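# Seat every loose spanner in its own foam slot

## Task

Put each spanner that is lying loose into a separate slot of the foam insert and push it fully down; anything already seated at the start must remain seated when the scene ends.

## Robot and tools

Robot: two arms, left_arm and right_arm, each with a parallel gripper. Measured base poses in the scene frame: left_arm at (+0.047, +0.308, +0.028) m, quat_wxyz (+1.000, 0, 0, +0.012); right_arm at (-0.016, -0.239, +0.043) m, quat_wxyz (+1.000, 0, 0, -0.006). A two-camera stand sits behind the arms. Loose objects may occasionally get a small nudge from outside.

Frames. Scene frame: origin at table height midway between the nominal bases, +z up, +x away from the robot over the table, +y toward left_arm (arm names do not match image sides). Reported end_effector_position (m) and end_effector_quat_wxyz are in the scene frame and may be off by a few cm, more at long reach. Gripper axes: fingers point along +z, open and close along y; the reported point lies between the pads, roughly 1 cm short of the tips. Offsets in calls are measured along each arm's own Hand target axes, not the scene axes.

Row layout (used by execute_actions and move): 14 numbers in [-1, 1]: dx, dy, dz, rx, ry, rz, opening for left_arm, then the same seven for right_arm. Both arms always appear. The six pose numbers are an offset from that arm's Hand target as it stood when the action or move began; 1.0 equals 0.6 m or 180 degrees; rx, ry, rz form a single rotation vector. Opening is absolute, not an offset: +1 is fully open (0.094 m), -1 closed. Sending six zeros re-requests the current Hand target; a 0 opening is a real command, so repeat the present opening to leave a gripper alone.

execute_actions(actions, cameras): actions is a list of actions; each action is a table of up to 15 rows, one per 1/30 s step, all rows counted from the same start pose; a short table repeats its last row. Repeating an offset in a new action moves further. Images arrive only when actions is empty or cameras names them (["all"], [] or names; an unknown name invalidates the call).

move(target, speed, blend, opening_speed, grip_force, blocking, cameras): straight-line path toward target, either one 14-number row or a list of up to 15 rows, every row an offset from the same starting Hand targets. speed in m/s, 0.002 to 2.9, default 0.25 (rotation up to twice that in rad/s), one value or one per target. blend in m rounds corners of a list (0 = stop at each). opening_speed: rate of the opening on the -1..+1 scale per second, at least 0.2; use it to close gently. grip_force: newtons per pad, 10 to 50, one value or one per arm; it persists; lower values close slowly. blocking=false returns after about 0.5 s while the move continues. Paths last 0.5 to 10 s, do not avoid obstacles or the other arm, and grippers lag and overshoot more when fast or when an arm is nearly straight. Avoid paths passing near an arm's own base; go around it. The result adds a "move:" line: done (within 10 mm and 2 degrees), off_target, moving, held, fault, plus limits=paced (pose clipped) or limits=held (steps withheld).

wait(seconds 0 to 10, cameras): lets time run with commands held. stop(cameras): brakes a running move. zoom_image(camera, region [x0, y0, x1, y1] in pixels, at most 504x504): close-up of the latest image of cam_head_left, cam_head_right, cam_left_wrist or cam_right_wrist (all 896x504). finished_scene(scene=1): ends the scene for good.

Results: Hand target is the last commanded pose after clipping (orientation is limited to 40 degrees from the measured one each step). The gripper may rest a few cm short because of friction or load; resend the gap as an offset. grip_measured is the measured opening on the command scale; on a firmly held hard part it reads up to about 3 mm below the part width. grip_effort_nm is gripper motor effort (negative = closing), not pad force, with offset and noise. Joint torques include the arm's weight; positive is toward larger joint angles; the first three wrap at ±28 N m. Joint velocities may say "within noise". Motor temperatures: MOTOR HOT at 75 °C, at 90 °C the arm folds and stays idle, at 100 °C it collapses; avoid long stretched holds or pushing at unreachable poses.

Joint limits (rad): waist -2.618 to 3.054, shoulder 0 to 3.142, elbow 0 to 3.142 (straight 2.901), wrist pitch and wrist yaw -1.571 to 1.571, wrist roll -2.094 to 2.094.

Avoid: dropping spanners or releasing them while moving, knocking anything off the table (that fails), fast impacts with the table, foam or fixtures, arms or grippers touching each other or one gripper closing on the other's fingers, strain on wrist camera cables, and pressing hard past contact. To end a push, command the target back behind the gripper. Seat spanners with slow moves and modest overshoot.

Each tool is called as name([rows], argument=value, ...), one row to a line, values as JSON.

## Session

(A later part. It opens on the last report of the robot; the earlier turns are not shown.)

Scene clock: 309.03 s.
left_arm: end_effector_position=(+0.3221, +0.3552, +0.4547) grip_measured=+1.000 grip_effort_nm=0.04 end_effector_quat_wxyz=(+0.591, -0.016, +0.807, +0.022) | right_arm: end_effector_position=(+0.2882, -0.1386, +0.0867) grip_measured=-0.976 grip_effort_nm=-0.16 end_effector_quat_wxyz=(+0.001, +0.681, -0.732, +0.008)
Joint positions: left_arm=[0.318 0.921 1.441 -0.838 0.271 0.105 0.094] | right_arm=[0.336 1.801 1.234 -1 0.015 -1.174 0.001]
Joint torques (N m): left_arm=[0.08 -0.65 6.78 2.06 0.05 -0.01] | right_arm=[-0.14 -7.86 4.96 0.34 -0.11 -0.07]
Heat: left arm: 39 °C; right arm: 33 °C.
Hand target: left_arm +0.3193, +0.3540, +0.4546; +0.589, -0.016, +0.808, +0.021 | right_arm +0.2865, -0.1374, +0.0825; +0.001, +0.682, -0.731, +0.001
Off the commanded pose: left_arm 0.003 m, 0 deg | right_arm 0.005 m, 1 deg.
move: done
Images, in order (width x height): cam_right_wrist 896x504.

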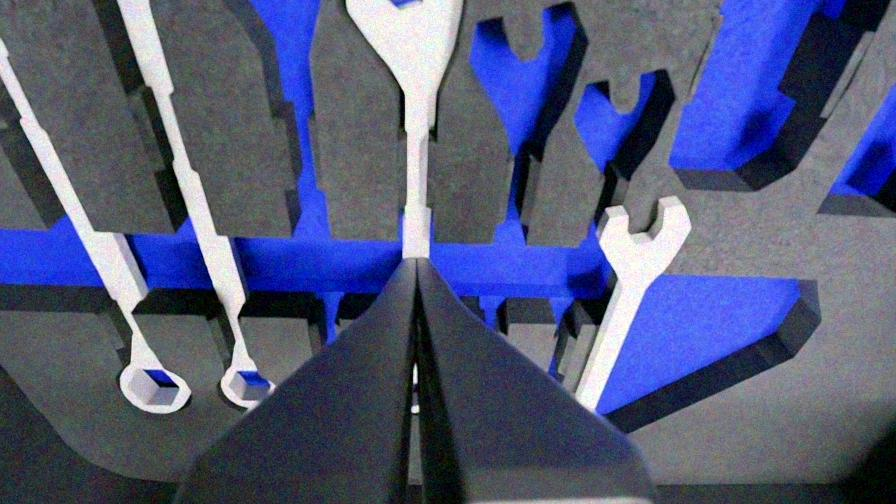

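move(target=[0,0,0,0,0,0,1,0,0,0.036,0,0,0,-0.98], speed=0.06, cameras=["cam_right_wrist"])

zoom_image(camera="cam_right_wrist", region=[320, 0, 520, 300])

Scene clock: 309.83 s.
left_arm: end_effector_position=(+0.3221, +0.3552, +0.4547) grip_measured=+1.000 grip_effort_nm=0.04 end_effector_quat_wxyz=(+0.591, -0.016, +0.807, +0.022) | right_arm: end_effector_position=(+0.2879, -0.1386, +0.0800) grip_measured=-0.976 grip_effort_nm=-0.16 end_effector_quat_wxyz=(-0.001, +0.681, -0.732, +0.008)
Joint positions: left_arm=[0.318 0.921 1.441 -0.838 0.271 0.105 0.094] | right_arm=[0.336 1.805 1.21 -0.968 0.014 -1.174 0.001]
Joint torques (N m): left_arm=[0.12 -0.35 6.82 2.04 0.01 0] | right_arm=[-0.2 -5.75 2.45 0.93 -0.11 -0.06]
Heat: left arm: 39 °C; right arm: 33 °C.
Hand target: left_arm +0.3193, +0.3540, +0.4546; +0.589, -0.016, +0.808, +0.021 | right_arm +0.2865, -0.1374, +0.0609; +0.001, +0.682, -0.731, +0.001
Off the commanded pose: left_arm 0.003 m, 0 deg | right_arm 0.019 m, 1 deg.
move: off_target (right_arm)
Images, in order (width x height): cam_right_wrist 896x504.

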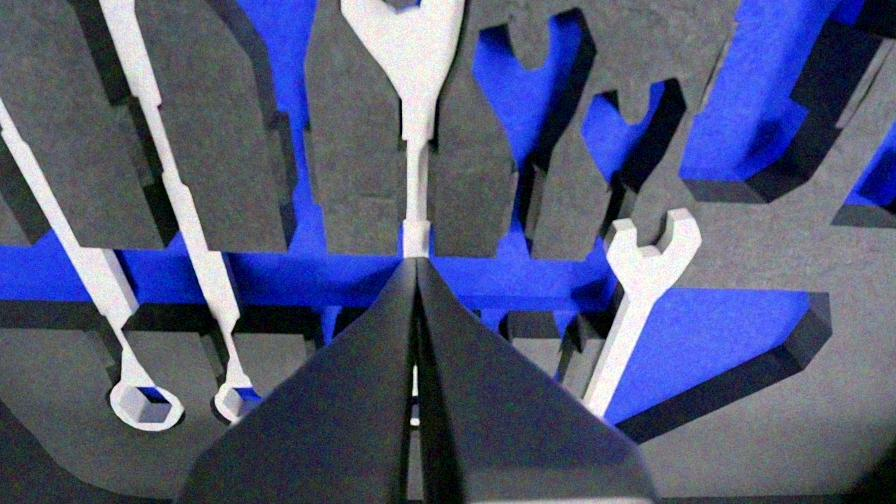

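Scaled by 1.680 from the camera's 896x504 image, which has a finer 1280x720 frame.

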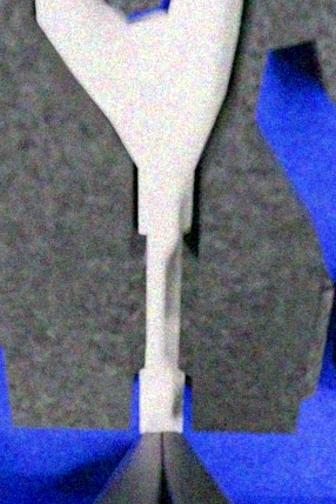

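move(target=[0,0,0,0,0,0,1,0,0,0.018,0,0,0,-0.98], speed=0.06, cameras=["cam_right_wrist"])

zoom_image(camera="cam_right_wrist", region=[320, 0, 520, 300])

Scene clock: 310.67 s.
left_arm: end_effector_position=(+0.3221, +0.3552, +0.4547) grip_measured=+1.000 grip_effort_nm=0.04 end_effector_quat_wxyz=(+0.591, -0.016, +0.807, +0.022) | right_arm: end_effector_position=(+0.2878, -0.1386, +0.0791) grip_measured=-0.976 grip_effort_nm=-0.16 end_effector_quat_wxyz=(-0.005, +0.681, -0.732, +0.010)
Joint positions: left_arm=[0.318 0.921 1.441 -0.838 0.271 0.105 0.094] | right_arm=[0.336 1.798 1.197 -0.953 0.014 -1.174 0.001]
Joint torques (N m): left_arm=[-0.2 -0.5 6.91 2.04 0 0.02] | right_arm=[-0.21 -4 1.39 1.22 -0.12 -0.06]
Heat: left arm: 39 °C; right arm: 33 °C.
Hand target: left_arm +0.3193, +0.3540, +0.4546; +0.589, -0.016, +0.808, +0.021 | right_arm +0.2866, -0.1374, +0.0501; +0.001, +0.682, -0.731, +0.001
Off the commanded pose: left_arm 0.003 m, 0 deg | right_arm 0.029 m, 1 deg.
move: off_target (right_arm)
Images, in order (width x height): cam_right_wrist 896x504.

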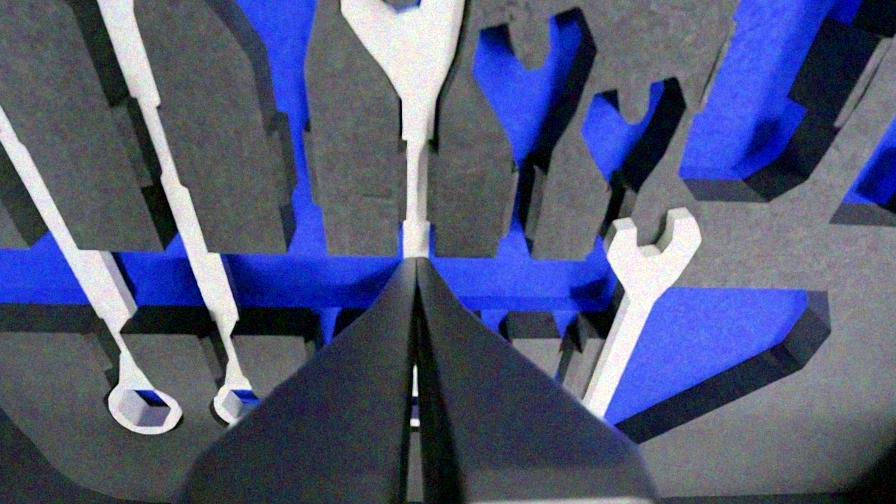

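Scaled by 1.680 from the camera's 896x504 image, which has a finer 1280x720 frame.

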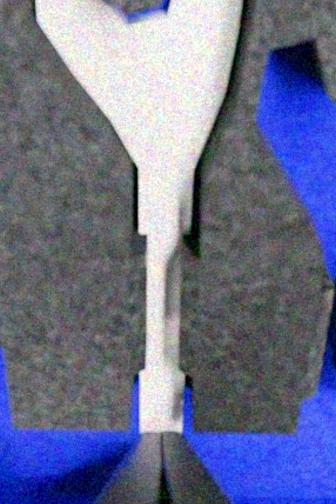

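move([
  [0,0,0,0,0,0,1,0,0,-0.06,0,0,0,-0.98],
  [0,0,0,0,0,0,1,0.055,-0.0958,-0.125,0,0,-0.0033,-0.6],
], speed=[0.12,0.2], blend=[0.01,0], cameras=["cam_right_wrist"])

Scene clock: 313.13 s.
left_arm: end_effector_position=(+0.3221, +0.3552, +0.4547) grip_measured=+1.000 grip_effort_nm=0.04 end_effector_quat_wxyz=(+0.591, -0.016, +0.807, +0.022) | right_arm: end_effector_position=(+0.3378, -0.1771, +0.1216) grip_measured=-0.602 grip_effort_nm=0.13 end_effector_quat_wxyz=(+0.006, +0.683, -0.731, +0.004)
Joint positions: left_arm=[0.318 0.921 1.441 -0.838 0.271 0.105 0.094] | right_arm=[0.189 1.921 1.534 -1.188 0.013 -1.326 0.019]
Joint torques (N m): left_arm=[0.01 -0.51 6.79 2 0.02 0.01] | right_arm=[0.1 -8.84 8.68 0.03 -0.1 -0.1]
Heat: left arm: 39 °C; right arm: 33 °C.
Hand target: left_arm +0.3193, +0.3540, +0.4546; +0.589, -0.016, +0.808, +0.021 | right_arm +0.3417, -0.1742, +0.1252; +0.001, +0.686, -0.728, +0.001
Off the commanded pose: left_arm 0.003 m, 0 deg | right_arm 0.006 m, 1 deg.
move: done
Images, in order (width x height): cam_right_wrist 896x504.

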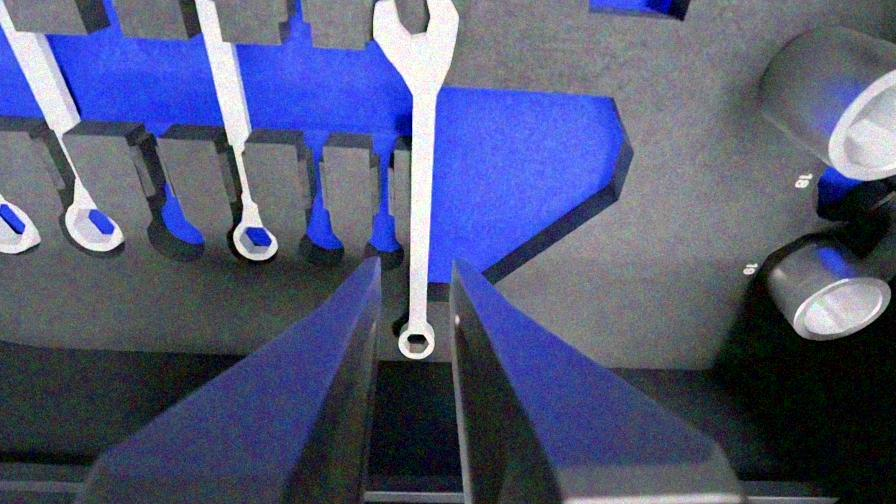

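move([
  [0,0,0,0,0,0,1,-0.01,0,0.03,0,0,0.0058,-0.7],
  [0,0,0,0,0,0,1,-0.005,0,0.064,0,0,0.0058,-0.7],
], speed=0.1, blend=[0.004,0], cameras=["cam_right_wrist"])

zoom_image(camera="cam_right_wrist", region=[300, 200, 560, 460])

Scene clock: 314.50 s.
left_arm: end_effector_position=(+0.3221, +0.3552, +0.4547) grip_measured=+1.000 grip_effort_nm=0.04 end_effector_quat_wxyz=(+0.591, -0.016, +0.807, +0.022) | right_arm: end_effector_position=(+0.3430, -0.1739, +0.0912) grip_measured=-0.698 grip_effort_nm=-0.08 end_effector_quat_wxyz=(+0.002, +0.679, -0.734, +0.006)
Joint positions: left_arm=[0.318 0.921 1.441 -0.838 0.271 0.105 0.094] | right_arm=[0.195 1.958 1.462 -1.071 0.013 -1.31 0.014]
Joint torques (N m): left_arm=[0.09 -0.34 6.86 2.02 0.03 0.03] | right_arm=[0.28 -9.44 5.18 0.33 -0.11 0.01]
Heat: left arm: 39 °C; right arm: 33 °C.
Hand target: left_arm +0.3193, +0.3540, +0.4546; +0.589, -0.016, +0.808, +0.021 | right_arm +0.3418, -0.1712, +0.0868; +0.001, +0.679, -0.734, +0.001
Off the commanded pose: left_arm 0.003 m, 0 deg | right_arm 0.005 m, 1 deg.
move: done
Images, in order (width x height): cam_right_wrist 896x504.

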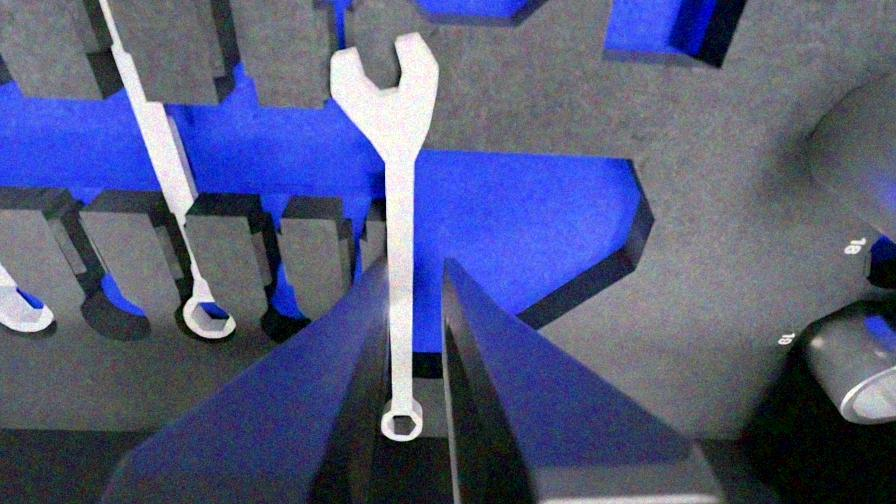

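Scaled by 1.938 from the camera's 896x504 image, which has a finer 1280x720 frame.

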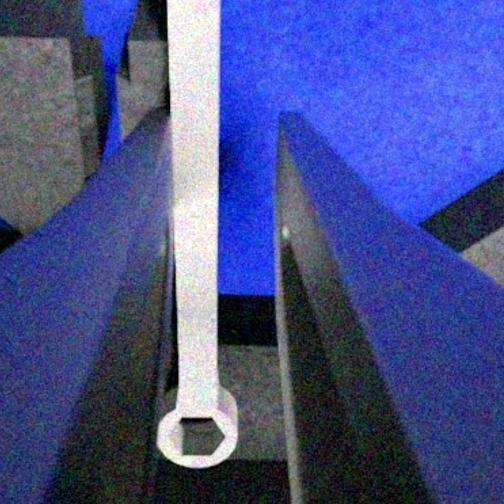

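move([
  [0,0,0,0,0,0,1,0.009,0.010,-0.015,0,0,0,-0.7],
  [0,0,0,0,0,0,1,0.0055,0.006,0.01,0,0,0,-0.7],
], speed=0.06, blend=[0.003,0], cameras=["cam_right_wrist"])

zoom_image(camera="cam_right_wrist", region=[300, 200, 560, 460])

Scene clock: 315.93 s.
left_arm: end_effector_position=(+0.3221, +0.3552, +0.4547) grip_measured=+1.000 grip_effort_nm=0.04 end_effector_quat_wxyz=(+0.591, -0.016, +0.807, +0.022) | right_arm: end_effector_position=(+0.3407, -0.1743, +0.0875) grip_measured=-0.698 grip_effort_nm=-0.07 end_effector_quat_wxyz=(+0.003, +0.679, -0.734, +0.005)
Joint positions: left_arm=[0.318 0.921 1.441 -0.838 0.271 0.105 0.094] | right_arm=[0.195 1.956 1.444 -1.059 0.013 -1.31 0.014]
Joint torques (N m): left_arm=[-0.13 -0.5 6.87 2.02 0.03 -0.01] | right_arm=[-0.32 -9.98 3.51 0.52 -0.11 -0.05]
Heat: left arm: 39 °C; right arm: 33 °C.
Hand target: left_arm +0.3193, +0.3540, +0.4546; +0.589, -0.016, +0.808, +0.021 | right_arm +0.3379, -0.1742, +0.0807; +0.001, +0.680, -0.734, +0.001
Off the commanded pose: left_arm 0.003 m, 0 deg | right_arm 0.007 m, 1 deg.
move: done
Images, in order (width x height): cam_right_wrist 896x504.

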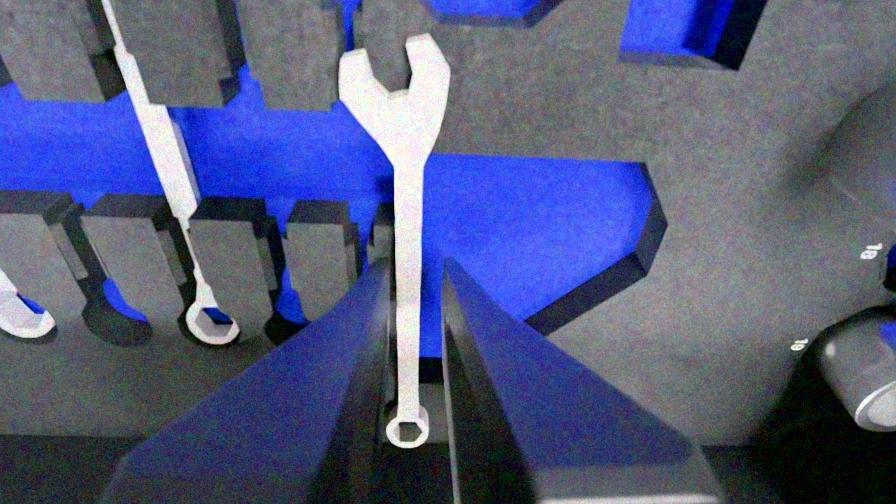

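Scaled by 1.938 from the camera's 896x504 image, which has a finer 1280x720 frame.

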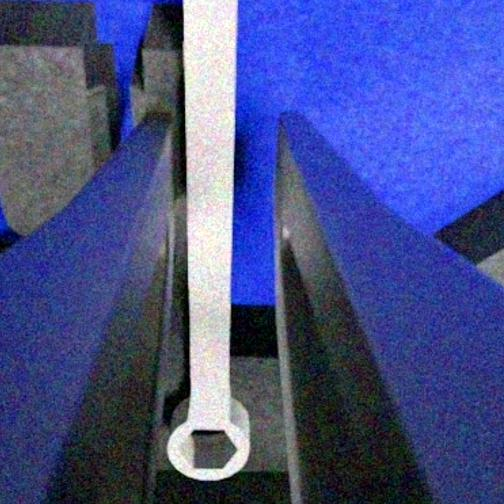

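move([
  [0,0,0,0,0,0,1,0.012,0.0025,-0.012,0,0,0,-0.7],
  [0,0,0,0,0,0,1,0.0065,0.0025,0.006,0,0,0,-0.7],
], speed=0.06, blend=[0.002,0], cameras=["cam_right_wrist"])

zoom_image(camera="cam_right_wrist", region=[300, 200, 560, 460])

Scene clock: 317.03 s.
left_arm: end_effector_position=(+0.3221, +0.3552, +0.4547) grip_measured=+1.000 grip_effort_nm=0.04 end_effector_quat_wxyz=(+0.591, -0.016, +0.807, +0.022) | right_arm: end_effector_position=(+0.3409, -0.1767, +0.0872) grip_measured=-0.698 grip_effort_nm=-0.07 end_effector_quat_wxyz=(-0.003, +0.679, -0.734, +0.007)
Joint positions: left_arm=[0.318 0.921 1.441 -0.838 0.271 0.105 0.094] | right_arm=[0.185 1.945 1.426 -1.04 0.008 -1.319 0.014]
Joint torques (N m): left_arm=[-0.09 -0.55 6.86 2 0.01 0.08] | right_arm=[-0.39 -9.36 3.23 0.5 -0.05 -0.08]
Heat: left arm: 39 °C; right arm: 33 °C.
Hand target: left_arm +0.3193, +0.3540, +0.4546; +0.589, -0.016, +0.808, +0.021 | right_arm +0.3362, -0.1781, +0.0771; +0.001, +0.679, -0.734, +0.001
Off the commanded pose: left_arm 0.003 m, 0 deg | right_arm 0.011 m, 1 deg.
move: off_target (right_arm)
Images, in order (width x height): cam_right_wrist 896x504.

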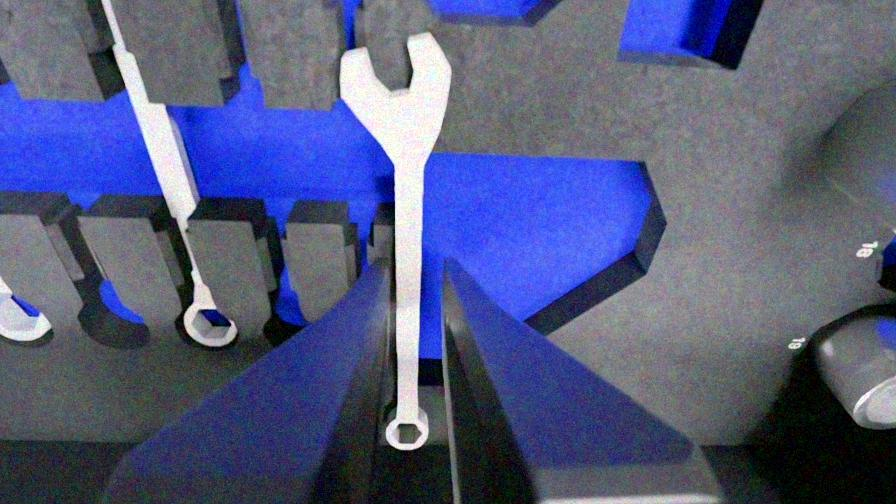

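Scaled by 1.938 from the camera's 896x504 image, which has a finer 1280x720 frame.

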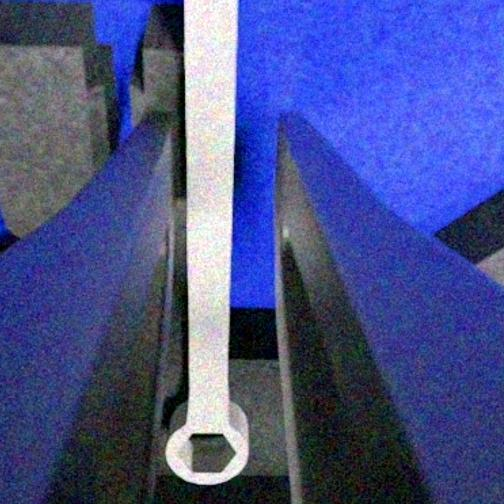

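move([
  [0,0,0,0,0,0,1,0.004,0.001,-0.035,0,0,0,-0.7],
  [0,0,0,0,0,0,1,0.001,0.001,-0.012,0,0,0,-0.7],
], speed=0.08, blend=[0.002,0], cameras=["cam_right_wrist"])

zoom_image(camera="cam_right_wrist", region=[300, 200, 560, 460])

Scene clock: 317.97 s.
left_arm: end_effector_position=(+0.3221, +0.3552, +0.4547) grip_measured=+1.000 grip_effort_nm=0.04 end_effector_quat_wxyz=(+0.591, -0.016, +0.807, +0.022) | right_arm: end_effector_position=(+0.3408, -0.1768, +0.0888) grip_measured=-0.698 grip_effort_nm=-0.07 end_effector_quat_wxyz=(-0.004, +0.679, -0.734, +0.007)
Joint positions: left_arm=[0.318 0.921 1.441 -0.838 0.271 0.105 0.094] | right_arm=[0.185 1.94 1.426 -1.042 0.008 -1.319 0.014]
Joint torques (N m): left_arm=[-0.06 -0.39 6.89 2.04 0.04 0.01] | right_arm=[-0.49 -9.8 4.41 0.27 -0.06 -0.07]
Heat: left arm: 39 °C; right arm: 33 °C.
Hand target: left_arm +0.3193, +0.3540, +0.4546; +0.589, -0.016, +0.808, +0.021 | right_arm +0.3356, -0.1786, +0.0843; +0.001, +0.679, -0.734, +0.001
Off the commanded pose: left_arm 0.003 m, 0 deg | right_arm 0.007 m, 1 deg.
move: done
Images, in order (width x height): cam_right_wrist 896x504.

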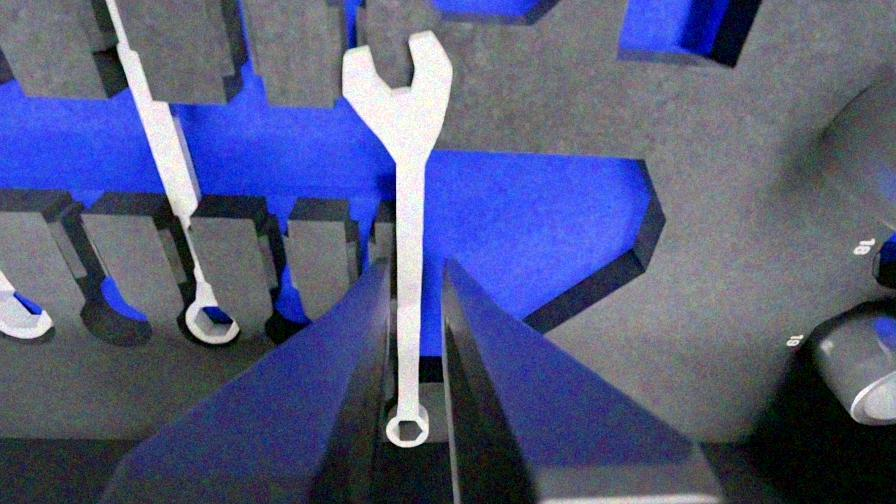

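Scaled by 1.938 from the camera's 896x504 image, which has a finer 1280x720 frame.

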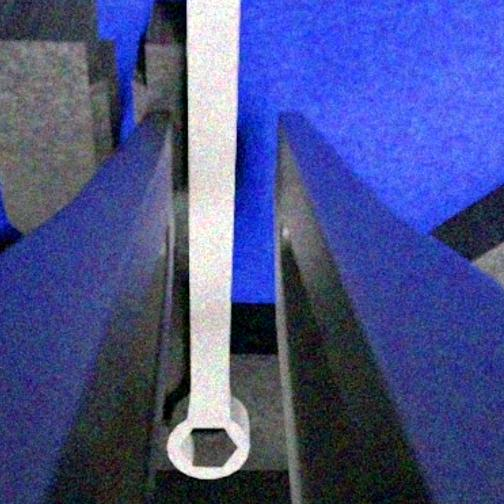

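move([
  [0,0,0,0,0,0,1,0,0.001,0.006,0,0,0,-0.7],
  [0,0,0,0,0,0,1,0,0.001,0.006,0,0,0,-0.96],
], speed=0.06, opening_speed=0.5, cameras=["cam_right_wrist"])

zoom_image(camera="cam_right_wrist", region=[300, 200, 560, 460])

Scene clock: 319.67 s.
left_arm: end_effector_position=(+0.3221, +0.3552, +0.4547) grip_measured=+1.000 grip_effort_nm=0.04 end_effector_quat_wxyz=(+0.591, -0.016, +0.807, +0.022) | right_arm: end_effector_position=(+0.3384, -0.1766, +0.0881) grip_measured=-0.937 grip_effort_nm=-0.93 end_effector_quat_wxyz=(-0.002, +0.679, -0.734, +0.004)
Joint positions: left_arm=[0.318 0.921 1.441 -0.838 0.271 0.105 0.094] | right_arm=[0.185 1.94 1.424 -1.048 0.005 -1.319 0.003]
Joint torques (N m): left_arm=[-0.13 -0.55 6.76 2.02 0.03 0.03] | right_arm=[-0.46 -9.62 3.59 0.47 -0.03 -0.07]
Heat: left arm: 39 °C; right arm: 33 °C.
Hand target: left_arm +0.3193, +0.3540, +0.4546; +0.589, -0.016, +0.808, +0.021 | right_arm +0.3350, -0.1786, +0.0807; +0.001, +0.679, -0.734, +0.001
Off the commanded pose: left_arm 0.003 m, 0 deg | right_arm 0.008 m, 0 deg.
move: done
Images, in order (width x height): cam_right_wrist 896x504.

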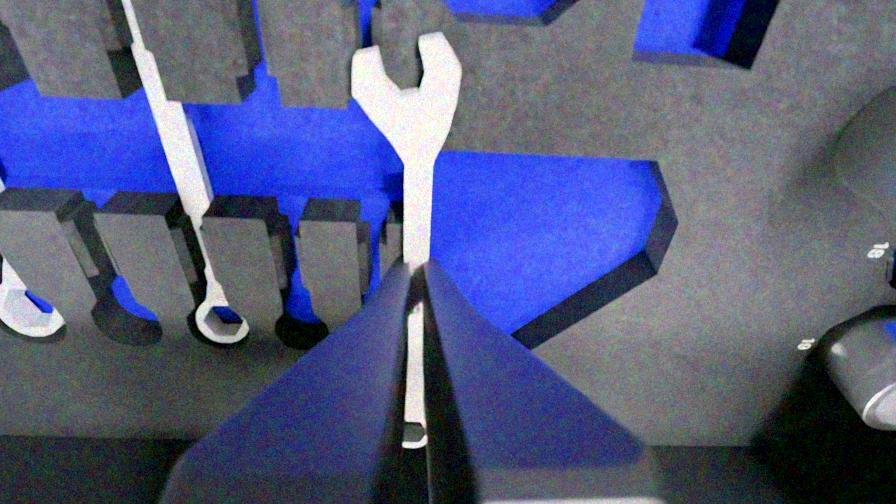

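Scaled by 1.938 from the camera's 896x504 image, which has a finer 1280x720 frame.

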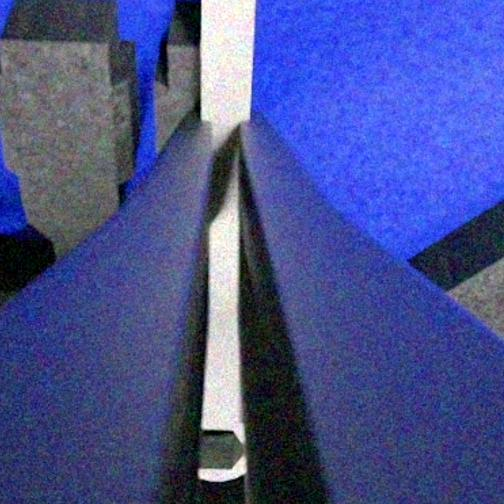

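move([
  [0,0,0,0,0,0,1,0,0.001,-0.08,0,0,0,-0.96],
  [0,0,0,0,0,0,1,-0.0698,0.0495,-0.1,0,0,-0.0022,-0.96],
  [0,0,0,0,0,0,1,-0.0698,0.0495,-0.035,0,0,-0.0022,-0.96],
], speed=[0.1,0.15,0.1], blend=[0.015,0.005,0], cameras=["cam_right_wrist"])

zoom_image(camera="cam_right_wrist", region=[340, 0, 640, 300])

Scene clock: 321.87 s.
left_arm: end_effector_position=(+0.3221, +0.3552, +0.4547) grip_measured=+1.000 grip_effort_nm=0.04 end_effector_quat_wxyz=(+0.591, -0.016, +0.807, +0.022) | right_arm: end_effector_position=(+0.3093, -0.1344, +0.1031) grip_measured=-0.943 grip_effort_nm=-1.00 end_effector_quat_wxyz=(+0.003, +0.684, -0.729, +0.003)
Joint positions: left_arm=[0.318 0.921 1.441 -0.838 0.271 0.105 0.094] | right_arm=[0.324 1.869 1.389 -1.095 0.008 -1.194 0.003]
Joint torques (N m): left_arm=[0.09 -0.58 6.87 2.03 0 0.04] | right_arm=[-0.2 -9.44 5.11 0.29 -0.05 0.03]
Heat: left arm: 39 °C; right arm: 33 °C.
Hand target: left_arm +0.3193, +0.3540, +0.4546; +0.589, -0.016, +0.808, +0.021 | right_arm +0.3086, -0.1344, +0.1016; +0.001, +0.682, -0.731, +0.001
Off the commanded pose: left_arm 0.003 m, 0 deg | right_arm 0.002 m, 0 deg.
move: done
Images, in order (width x height): cam_right_wrist 896x504.

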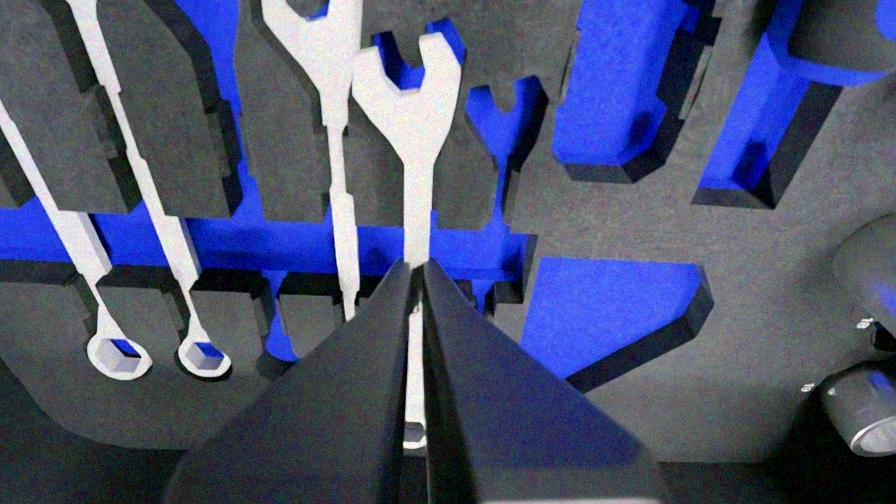

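Scaled by 1.680 from the camera's 896x504 image, which has a finer 1280x720 frame.

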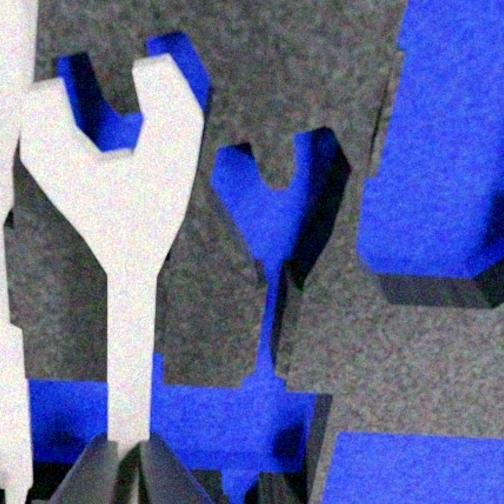

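move(target=[0,0,0,0,0,0,1,0.005,0.0,0.023,0,0,0,-0.96], speed=0.06, cameras=["cam_right_wrist"])

zoom_image(camera="cam_right_wrist", region=[340, 0, 500, 150])

zoom_image(camera="cam_right_wrist", region=[360, 130, 480, 280])

Scene clock: 323.57 s.
left_arm: end_effector_position=(+0.3221, +0.3552, +0.4547) grip_measured=+1.000 grip_effort_nm=0.04 end_effector_quat_wxyz=(+0.591, -0.016, +0.807, +0.022) | right_arm: end_effector_position=(+0.3094, -0.1354, +0.0927) grip_measured=-0.943 grip_effort_nm=-1.01 end_effector_quat_wxyz=(-0.001, +0.683, -0.731, +0.005)
Joint positions: left_arm=[0.318 0.921 1.441 -0.838 0.271 0.105 0.094] | right_arm=[0.321 1.869 1.346 -1.042 0.008 -1.194 0.003]
Joint torques (N m): left_arm=[0.01 -0.4 6.87 2.03 0 0.02] | right_arm=[-0.72 -8.61 4.97 0.31 -0.05 -0.07]
Heat: left arm: 39 °C; right arm: 33 °C.
Hand target: left_arm +0.3193, +0.3540, +0.4546; +0.589, -0.016, +0.808, +0.021 | right_arm +0.3083, -0.1374, +0.0879; +0.001, +0.682, -0.731, +0.001
Off the commanded pose: left_arm 0.003 m, 0 deg | right_arm 0.005 m, 1 deg.
move: done
Images, in order (width x height): cam_right_wrist 896x504.

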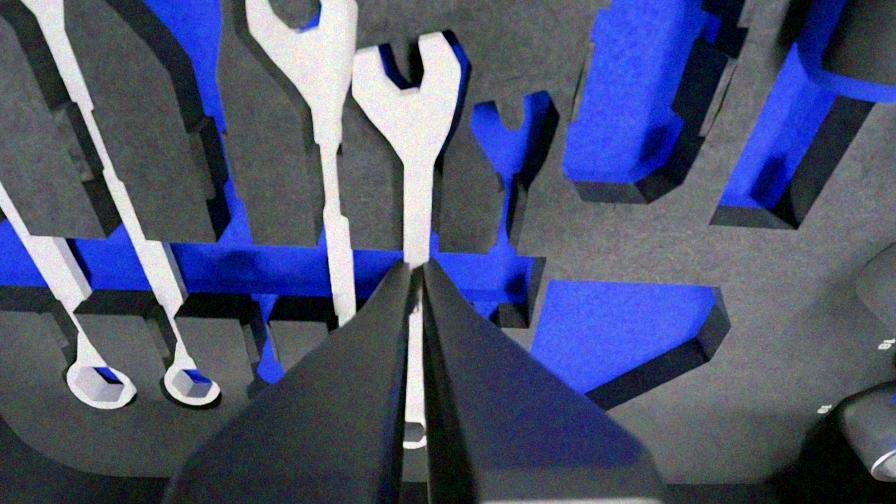

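Scaled by 3.150 from the camera's 896x504 image, which has a finer 1280x720 frame.

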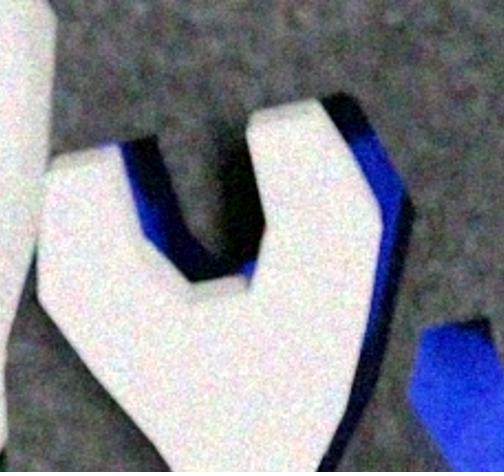

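Scaled by 3.360 from the camera's 896x504 image, which has a finer 1280x720 frame.

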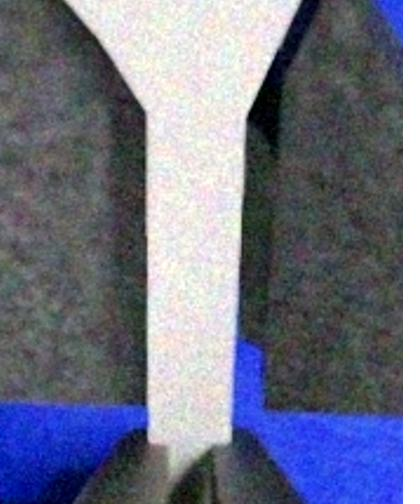

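move([
  [0,0,0,0,0,0,1,0.009,-0.0015,-0.012,0,0,0,-0.96],
  [0,0,0,0,0,0,1,0.004,-0.0015,0.004,0,0,0,-0.96],
], speed=0.06, cameras=["cam_right_wrist"])

zoom_image(camera="cam_right_wrist", region=[340, 0, 500, 150])

zoom_image(camera="cam_right_wrist", region=[360, 130, 480, 280])

Scene clock: 326.53 s.
left_arm: end_effector_position=(+0.3221, +0.3552, +0.4547) grip_measured=+1.000 grip_effort_nm=0.04 end_effector_quat_wxyz=(+0.591, -0.016, +0.807, +0.022) | right_arm: end_effector_position=(+0.3112, -0.1405, +0.0911) grip_measured=-0.943 grip_effort_nm=-1.00 end_effector_quat_wxyz=(-0.002, +0.681, -0.732, +0.005)
Joint positions: left_arm=[0.318 0.921 1.441 -0.838 0.271 0.105 0.094] | right_arm=[0.305 1.869 1.34 -1.033 0.008 -1.205 0.003]
Joint torques (N m): left_arm=[0.03 -0.57 6.58 2.05 0 0.04] | right_arm=[0.08 -8.39 4.94 0.32 -0.06 -0.02]
Heat: left arm: 39 °C; right arm: 33 °C.
Hand target: left_arm +0.3193, +0.3540, +0.4546; +0.589, -0.016, +0.808, +0.021 | right_arm +0.3090, -0.1399, +0.0854; +0.001, +0.682, -0.731, +0.001
Off the commanded pose: left_arm 0.003 m, 0 deg | right_arm 0.006 m, 1 deg.
move: done
Images, in order (width x height): cam_right_wrist 896x504.

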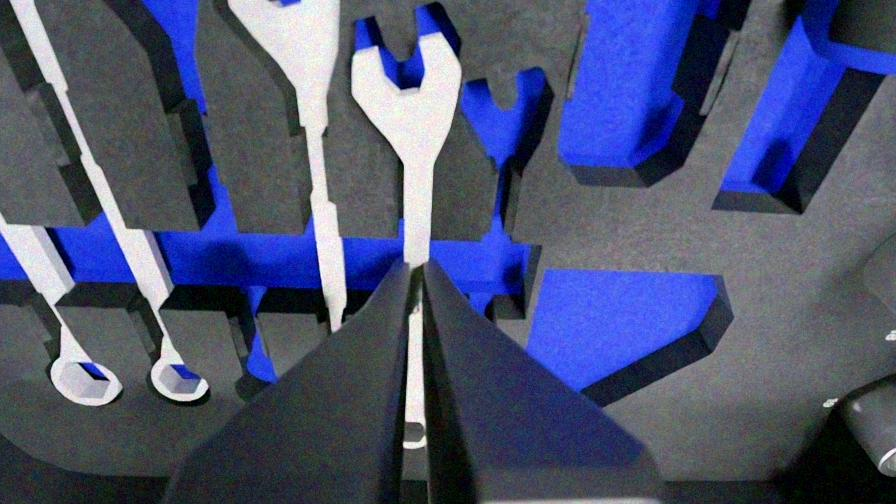

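Scaled by 3.150 from the camera's 896x504 image, which has a finer 1280x720 frame.

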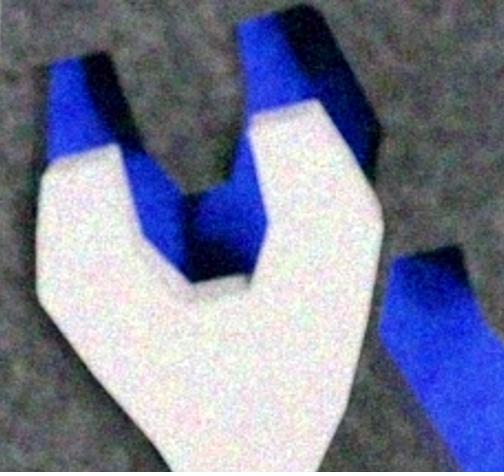

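Scaled by 3.360 from the camera's 896x504 image, which has a finer 1280x720 frame.

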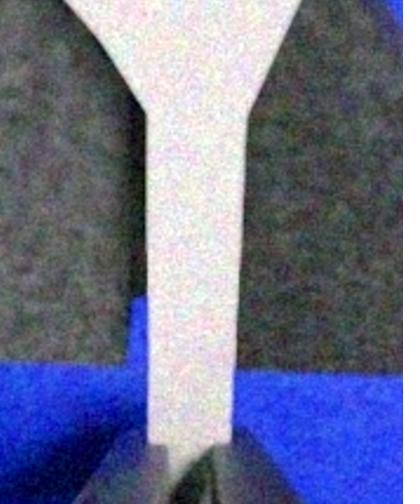

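move([
  [0,0,0,0,0,0,1,-0.003,0.0018,-0.012,0,0,0,-0.96],
  [0,0,0,0,0,0,1,-0.0045,0.0018,0.003,0,0,0,-0.96],
], speed=0.06, cameras=["cam_right_wrist"])

zoom_image(camera="cam_right_wrist", region=[340, 0, 500, 150])

zoom_image(camera="cam_right_wrist", region=[360, 130, 480, 280])

Scene clock: 328.23 s.
left_arm: end_effector_position=(+0.3221, +0.3552, +0.4547) grip_measured=+1.000 grip_effort_nm=0.04 end_effector_quat_wxyz=(+0.591, -0.016, +0.807, +0.022) | right_arm: end_effector_position=(+0.3128, -0.1400, +0.0911) grip_measured=-0.943 grip_effort_nm=-1.00 end_effector_quat_wxyz=(-0.005, +0.680, -0.733, +0.007)
Joint positions: left_arm=[0.318 0.921 1.441 -0.838 0.271 0.105 0.094] | right_arm=[0.305 1.869 1.34 -1.026 0.008 -1.202 0.003]
Joint torques (N m): left_arm=[-0.06 -0.51 6.89 2.04 0.05 0.01] | right_arm=[0.87 -8.23 4.55 0.36 -0.07 0.04]
Heat: left arm: 39 °C; right arm: 33 °C.
Hand target: left_arm +0.3193, +0.3540, +0.4546; +0.589, -0.016, +0.808, +0.021 | right_arm +0.3081, -0.1371, +0.0836; +0.001, +0.682, -0.731, +0.001
Off the commanded pose: left_arm 0.003 m, 0 deg | right_arm 0.009 m, 1 deg.
move: done
Images, in order (width x height): cam_right_wrist 896x504.

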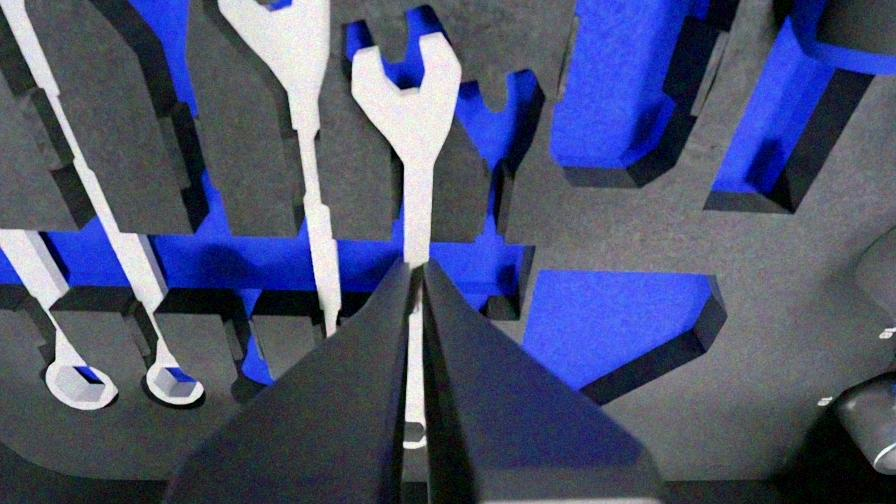

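Scaled by 3.150 from the camera's 896x504 image, which has a finer 1280x720 frame.

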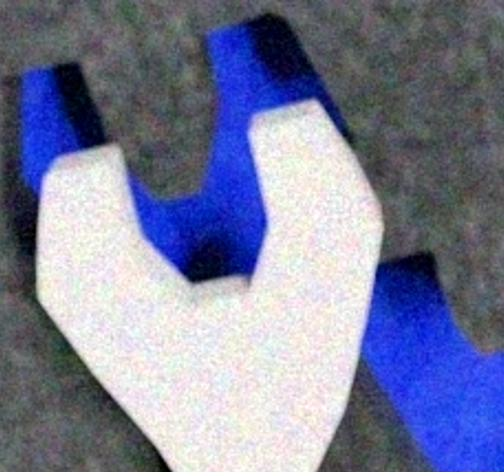

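Scaled by 3.360 from the camera's 896x504 image, which has a finer 1280x720 frame.

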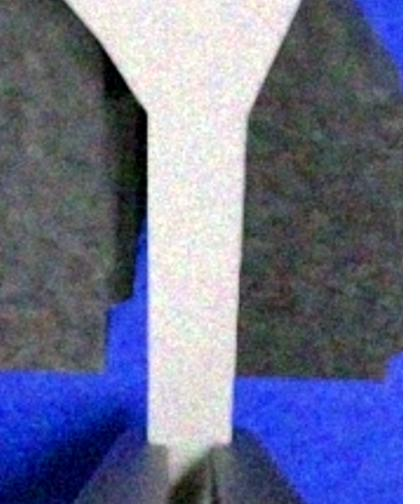

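move([
  [0,0,0,0,0,0,1,-0.009,0.003,-0.04,0,0,0,-0.96],
  [0,0,0,0,0,0,1,-0.001,0.003,-0.02,0,0,0,-0.96],
], speed=0.08, cameras=["cam_right_wrist"])

zoom_image(camera="cam_right_wrist", region=[340, 0, 500, 150])

zoom_image(camera="cam_right_wrist", region=[360, 130, 480, 280])

Scene clock: 330.03 s.
left_arm: end_effector_position=(+0.3221, +0.3552, +0.4547) grip_measured=+1.000 grip_effort_nm=0.04 end_effector_quat_wxyz=(+0.591, -0.016, +0.807, +0.022) | right_arm: end_effector_position=(+0.3066, -0.1353, +0.0959) grip_measured=-0.943 grip_effort_nm=-1.00 end_effector_quat_wxyz=(+0.005, +0.681, -0.732, +0.002)
Joint positions: left_arm=[0.318 0.921 1.441 -0.838 0.271 0.105 0.094] | right_arm=[0.324 1.869 1.36 -1.069 0.008 -1.186 0.003]
Joint torques (N m): left_arm=[0.01 -0.7 6.78 2.06 0.01 0.03] | right_arm=[-0.55 -9.76 5.04 0.31 -0.05 -0.11]
Heat: left arm: 39 °C; right arm: 33 °C.
Hand target: left_arm +0.3193, +0.3540, +0.4546; +0.589, -0.016, +0.808, +0.021 | right_arm +0.3064, -0.1364, +0.0956; +0.001, +0.682, -0.731, +0.001
Off the commanded pose: left_arm 0.003 m, 0 deg | right_arm 0.001 m, 0 deg.
move: done
Images, in order (width x height): cam_right_wrist 896x504.

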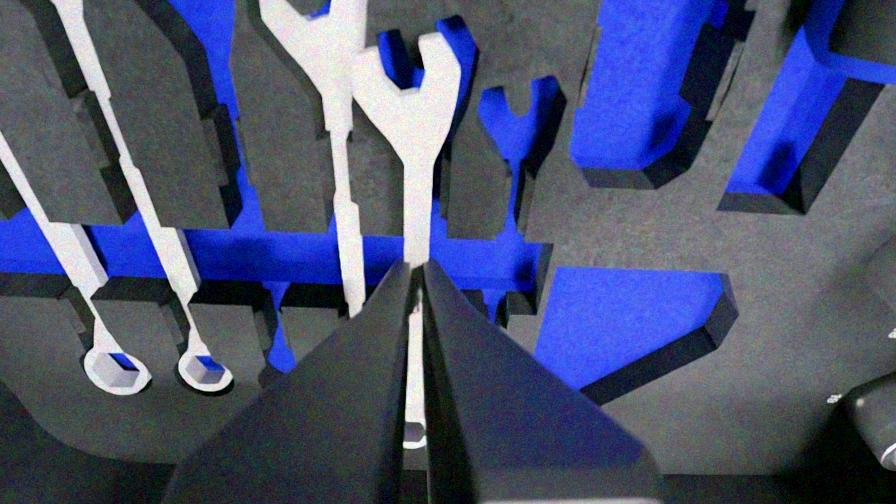

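Scaled by 3.150 from the camera's 896x504 image, which has a finer 1280x720 frame.

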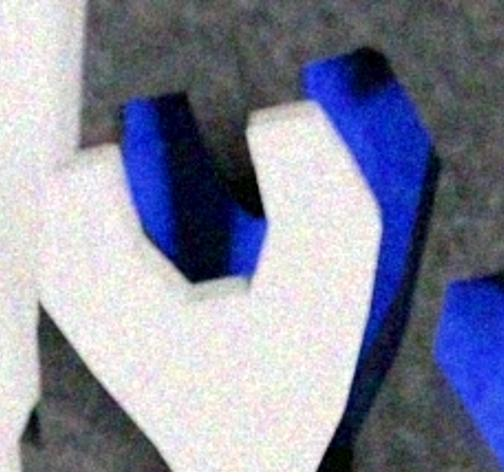

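Scaled by 3.360 from the camera's 896x504 image, which has a finer 1280x720 frame.

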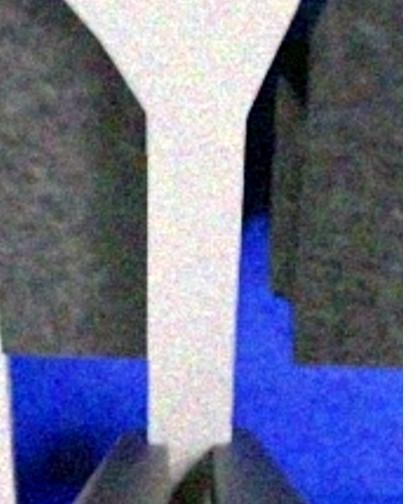

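move(target=[0,0,0,0,0,0,1,0.0025,-0.0043,0.01,0,0,0,-0.96], speed=0.04, cameras=["cam_right_wrist"])

zoom_image(camera="cam_right_wrist", region=[340, 0, 500, 150])

zoom_image(camera="cam_right_wrist", region=[360, 130, 480, 280])

Scene clock: 331.43 s.
left_arm: end_effector_position=(+0.3221, +0.3552, +0.4547) grip_measured=+1.000 grip_effort_nm=0.04 end_effector_quat_wxyz=(+0.591, -0.016, +0.807, +0.022) | right_arm: end_effector_position=(+0.3100, -0.1361, +0.0942) grip_measured=-0.943 grip_effort_nm=-1.00 end_effector_quat_wxyz=(-0.001, +0.682, -0.732, +0.005)
Joint positions: left_arm=[0.318 0.921 1.441 -0.838 0.271 0.105 0.094] | right_arm=[0.319 1.869 1.353 -1.049 0.008 -1.193 0.003]
Joint torques (N m): left_arm=[0.1 -0.49 6.82 2.01 0.02 0.01] | right_arm=[-0.72 -8.64 4.94 0.31 -0.06 -0.11]
Heat: left arm: 39 °C; right arm: 33 °C.
Hand target: left_arm +0.3193, +0.3540, +0.4546; +0.589, -0.016, +0.808, +0.021 | right_arm +0.3089, -0.1381, +0.0896; +0.001, +0.682, -0.731, +0.001
Off the commanded pose: left_arm 0.003 m, 0 deg | right_arm 0.005 m, 1 deg.
move: done
Images, in order (width x height): cam_right_wrist 896x504.

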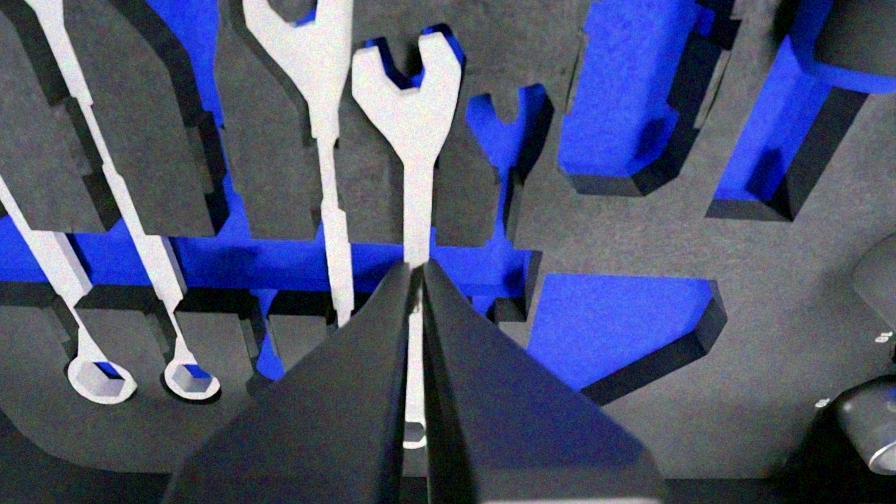

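Scaled by 3.150 from the camera's 896x504 image, which has a finer 1280x720 frame.

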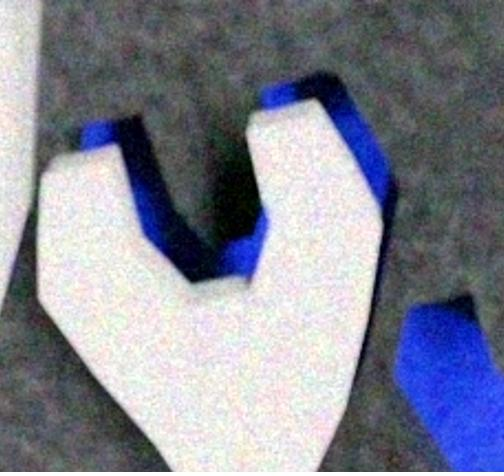

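Scaled by 3.360 from the camera's 896x504 image, which has a finer 1280x720 frame.

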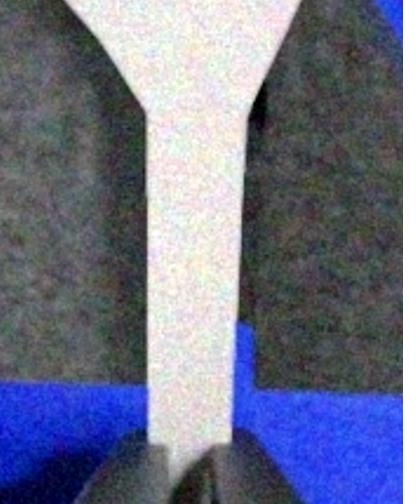

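move(target=[0,0,0,0,0,0,1,0.0035,-0.0002,0.008,0,0,0,-0.96], speed=0.04, cameras=["cam_right_wrist"])

zoom_image(camera="cam_right_wrist", region=[340, 0, 500, 150])

zoom_image(camera="cam_right_wrist", region=[360, 130, 480, 280])

Scene clock: 332.63 s.
left_arm: end_effector_position=(+0.3221, +0.3552, +0.4547) grip_measured=+1.000 grip_effort_nm=0.04 end_effector_quat_wxyz=(+0.591, -0.016, +0.807, +0.022) | right_arm: end_effector_position=(+0.3103, -0.1380, +0.0905) grip_measured=-0.943 grip_effort_nm=-1.00 end_effector_quat_wxyz=(-0.002, +0.682, -0.732, +0.005)
Joint positions: left_arm=[0.318 0.921 1.441 -0.838 0.271 0.105 0.094] | right_arm=[0.313 1.869 1.337 -1.03 0.008 -1.199 0.003]
Joint torques (N m): left_arm=[0.01 -0.55 6.83 2.01 0.03 0.02] | right_arm=[-0.75 -8.38 4.88 0.36 -0.05 -0.09]
Heat: left arm: 39 °C; right arm: 33 °C.
Hand target: left_arm +0.3193, +0.3540, +0.4546; +0.589, -0.016, +0.808, +0.021 | right_arm +0.3088, -0.1402, +0.0848; +0.001, +0.682, -0.731, +0.001
Off the commanded pose: left_arm 0.003 m, 0 deg | right_arm 0.006 m, 1 deg.
move: done
Images, in order (width x height): cam_right_wrist 896x504.

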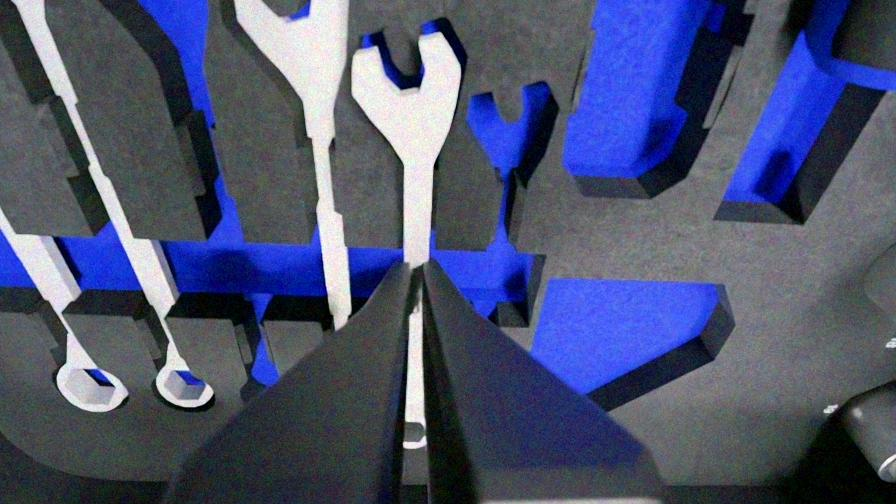

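Scaled by 3.150 from the camera's 896x504 image, which has a finer 1280x720 frame.

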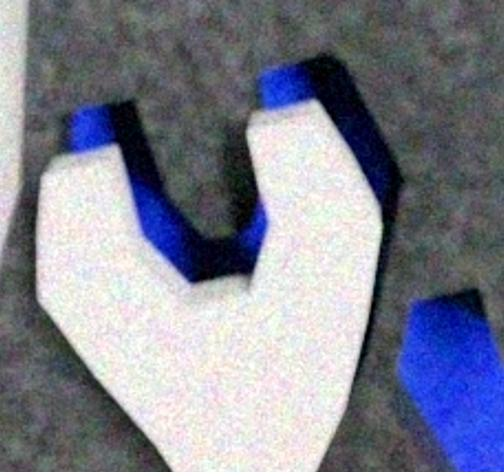

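Scaled by 3.360 from the camera's 896x504 image, which has a finer 1280x720 frame.

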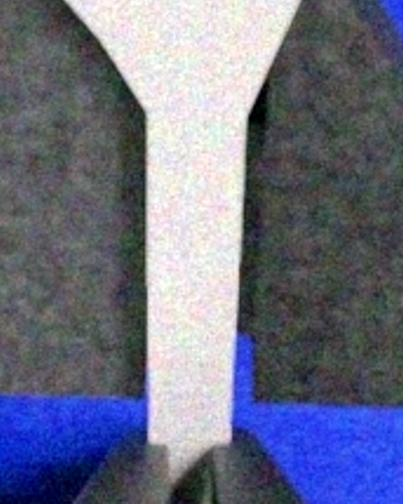

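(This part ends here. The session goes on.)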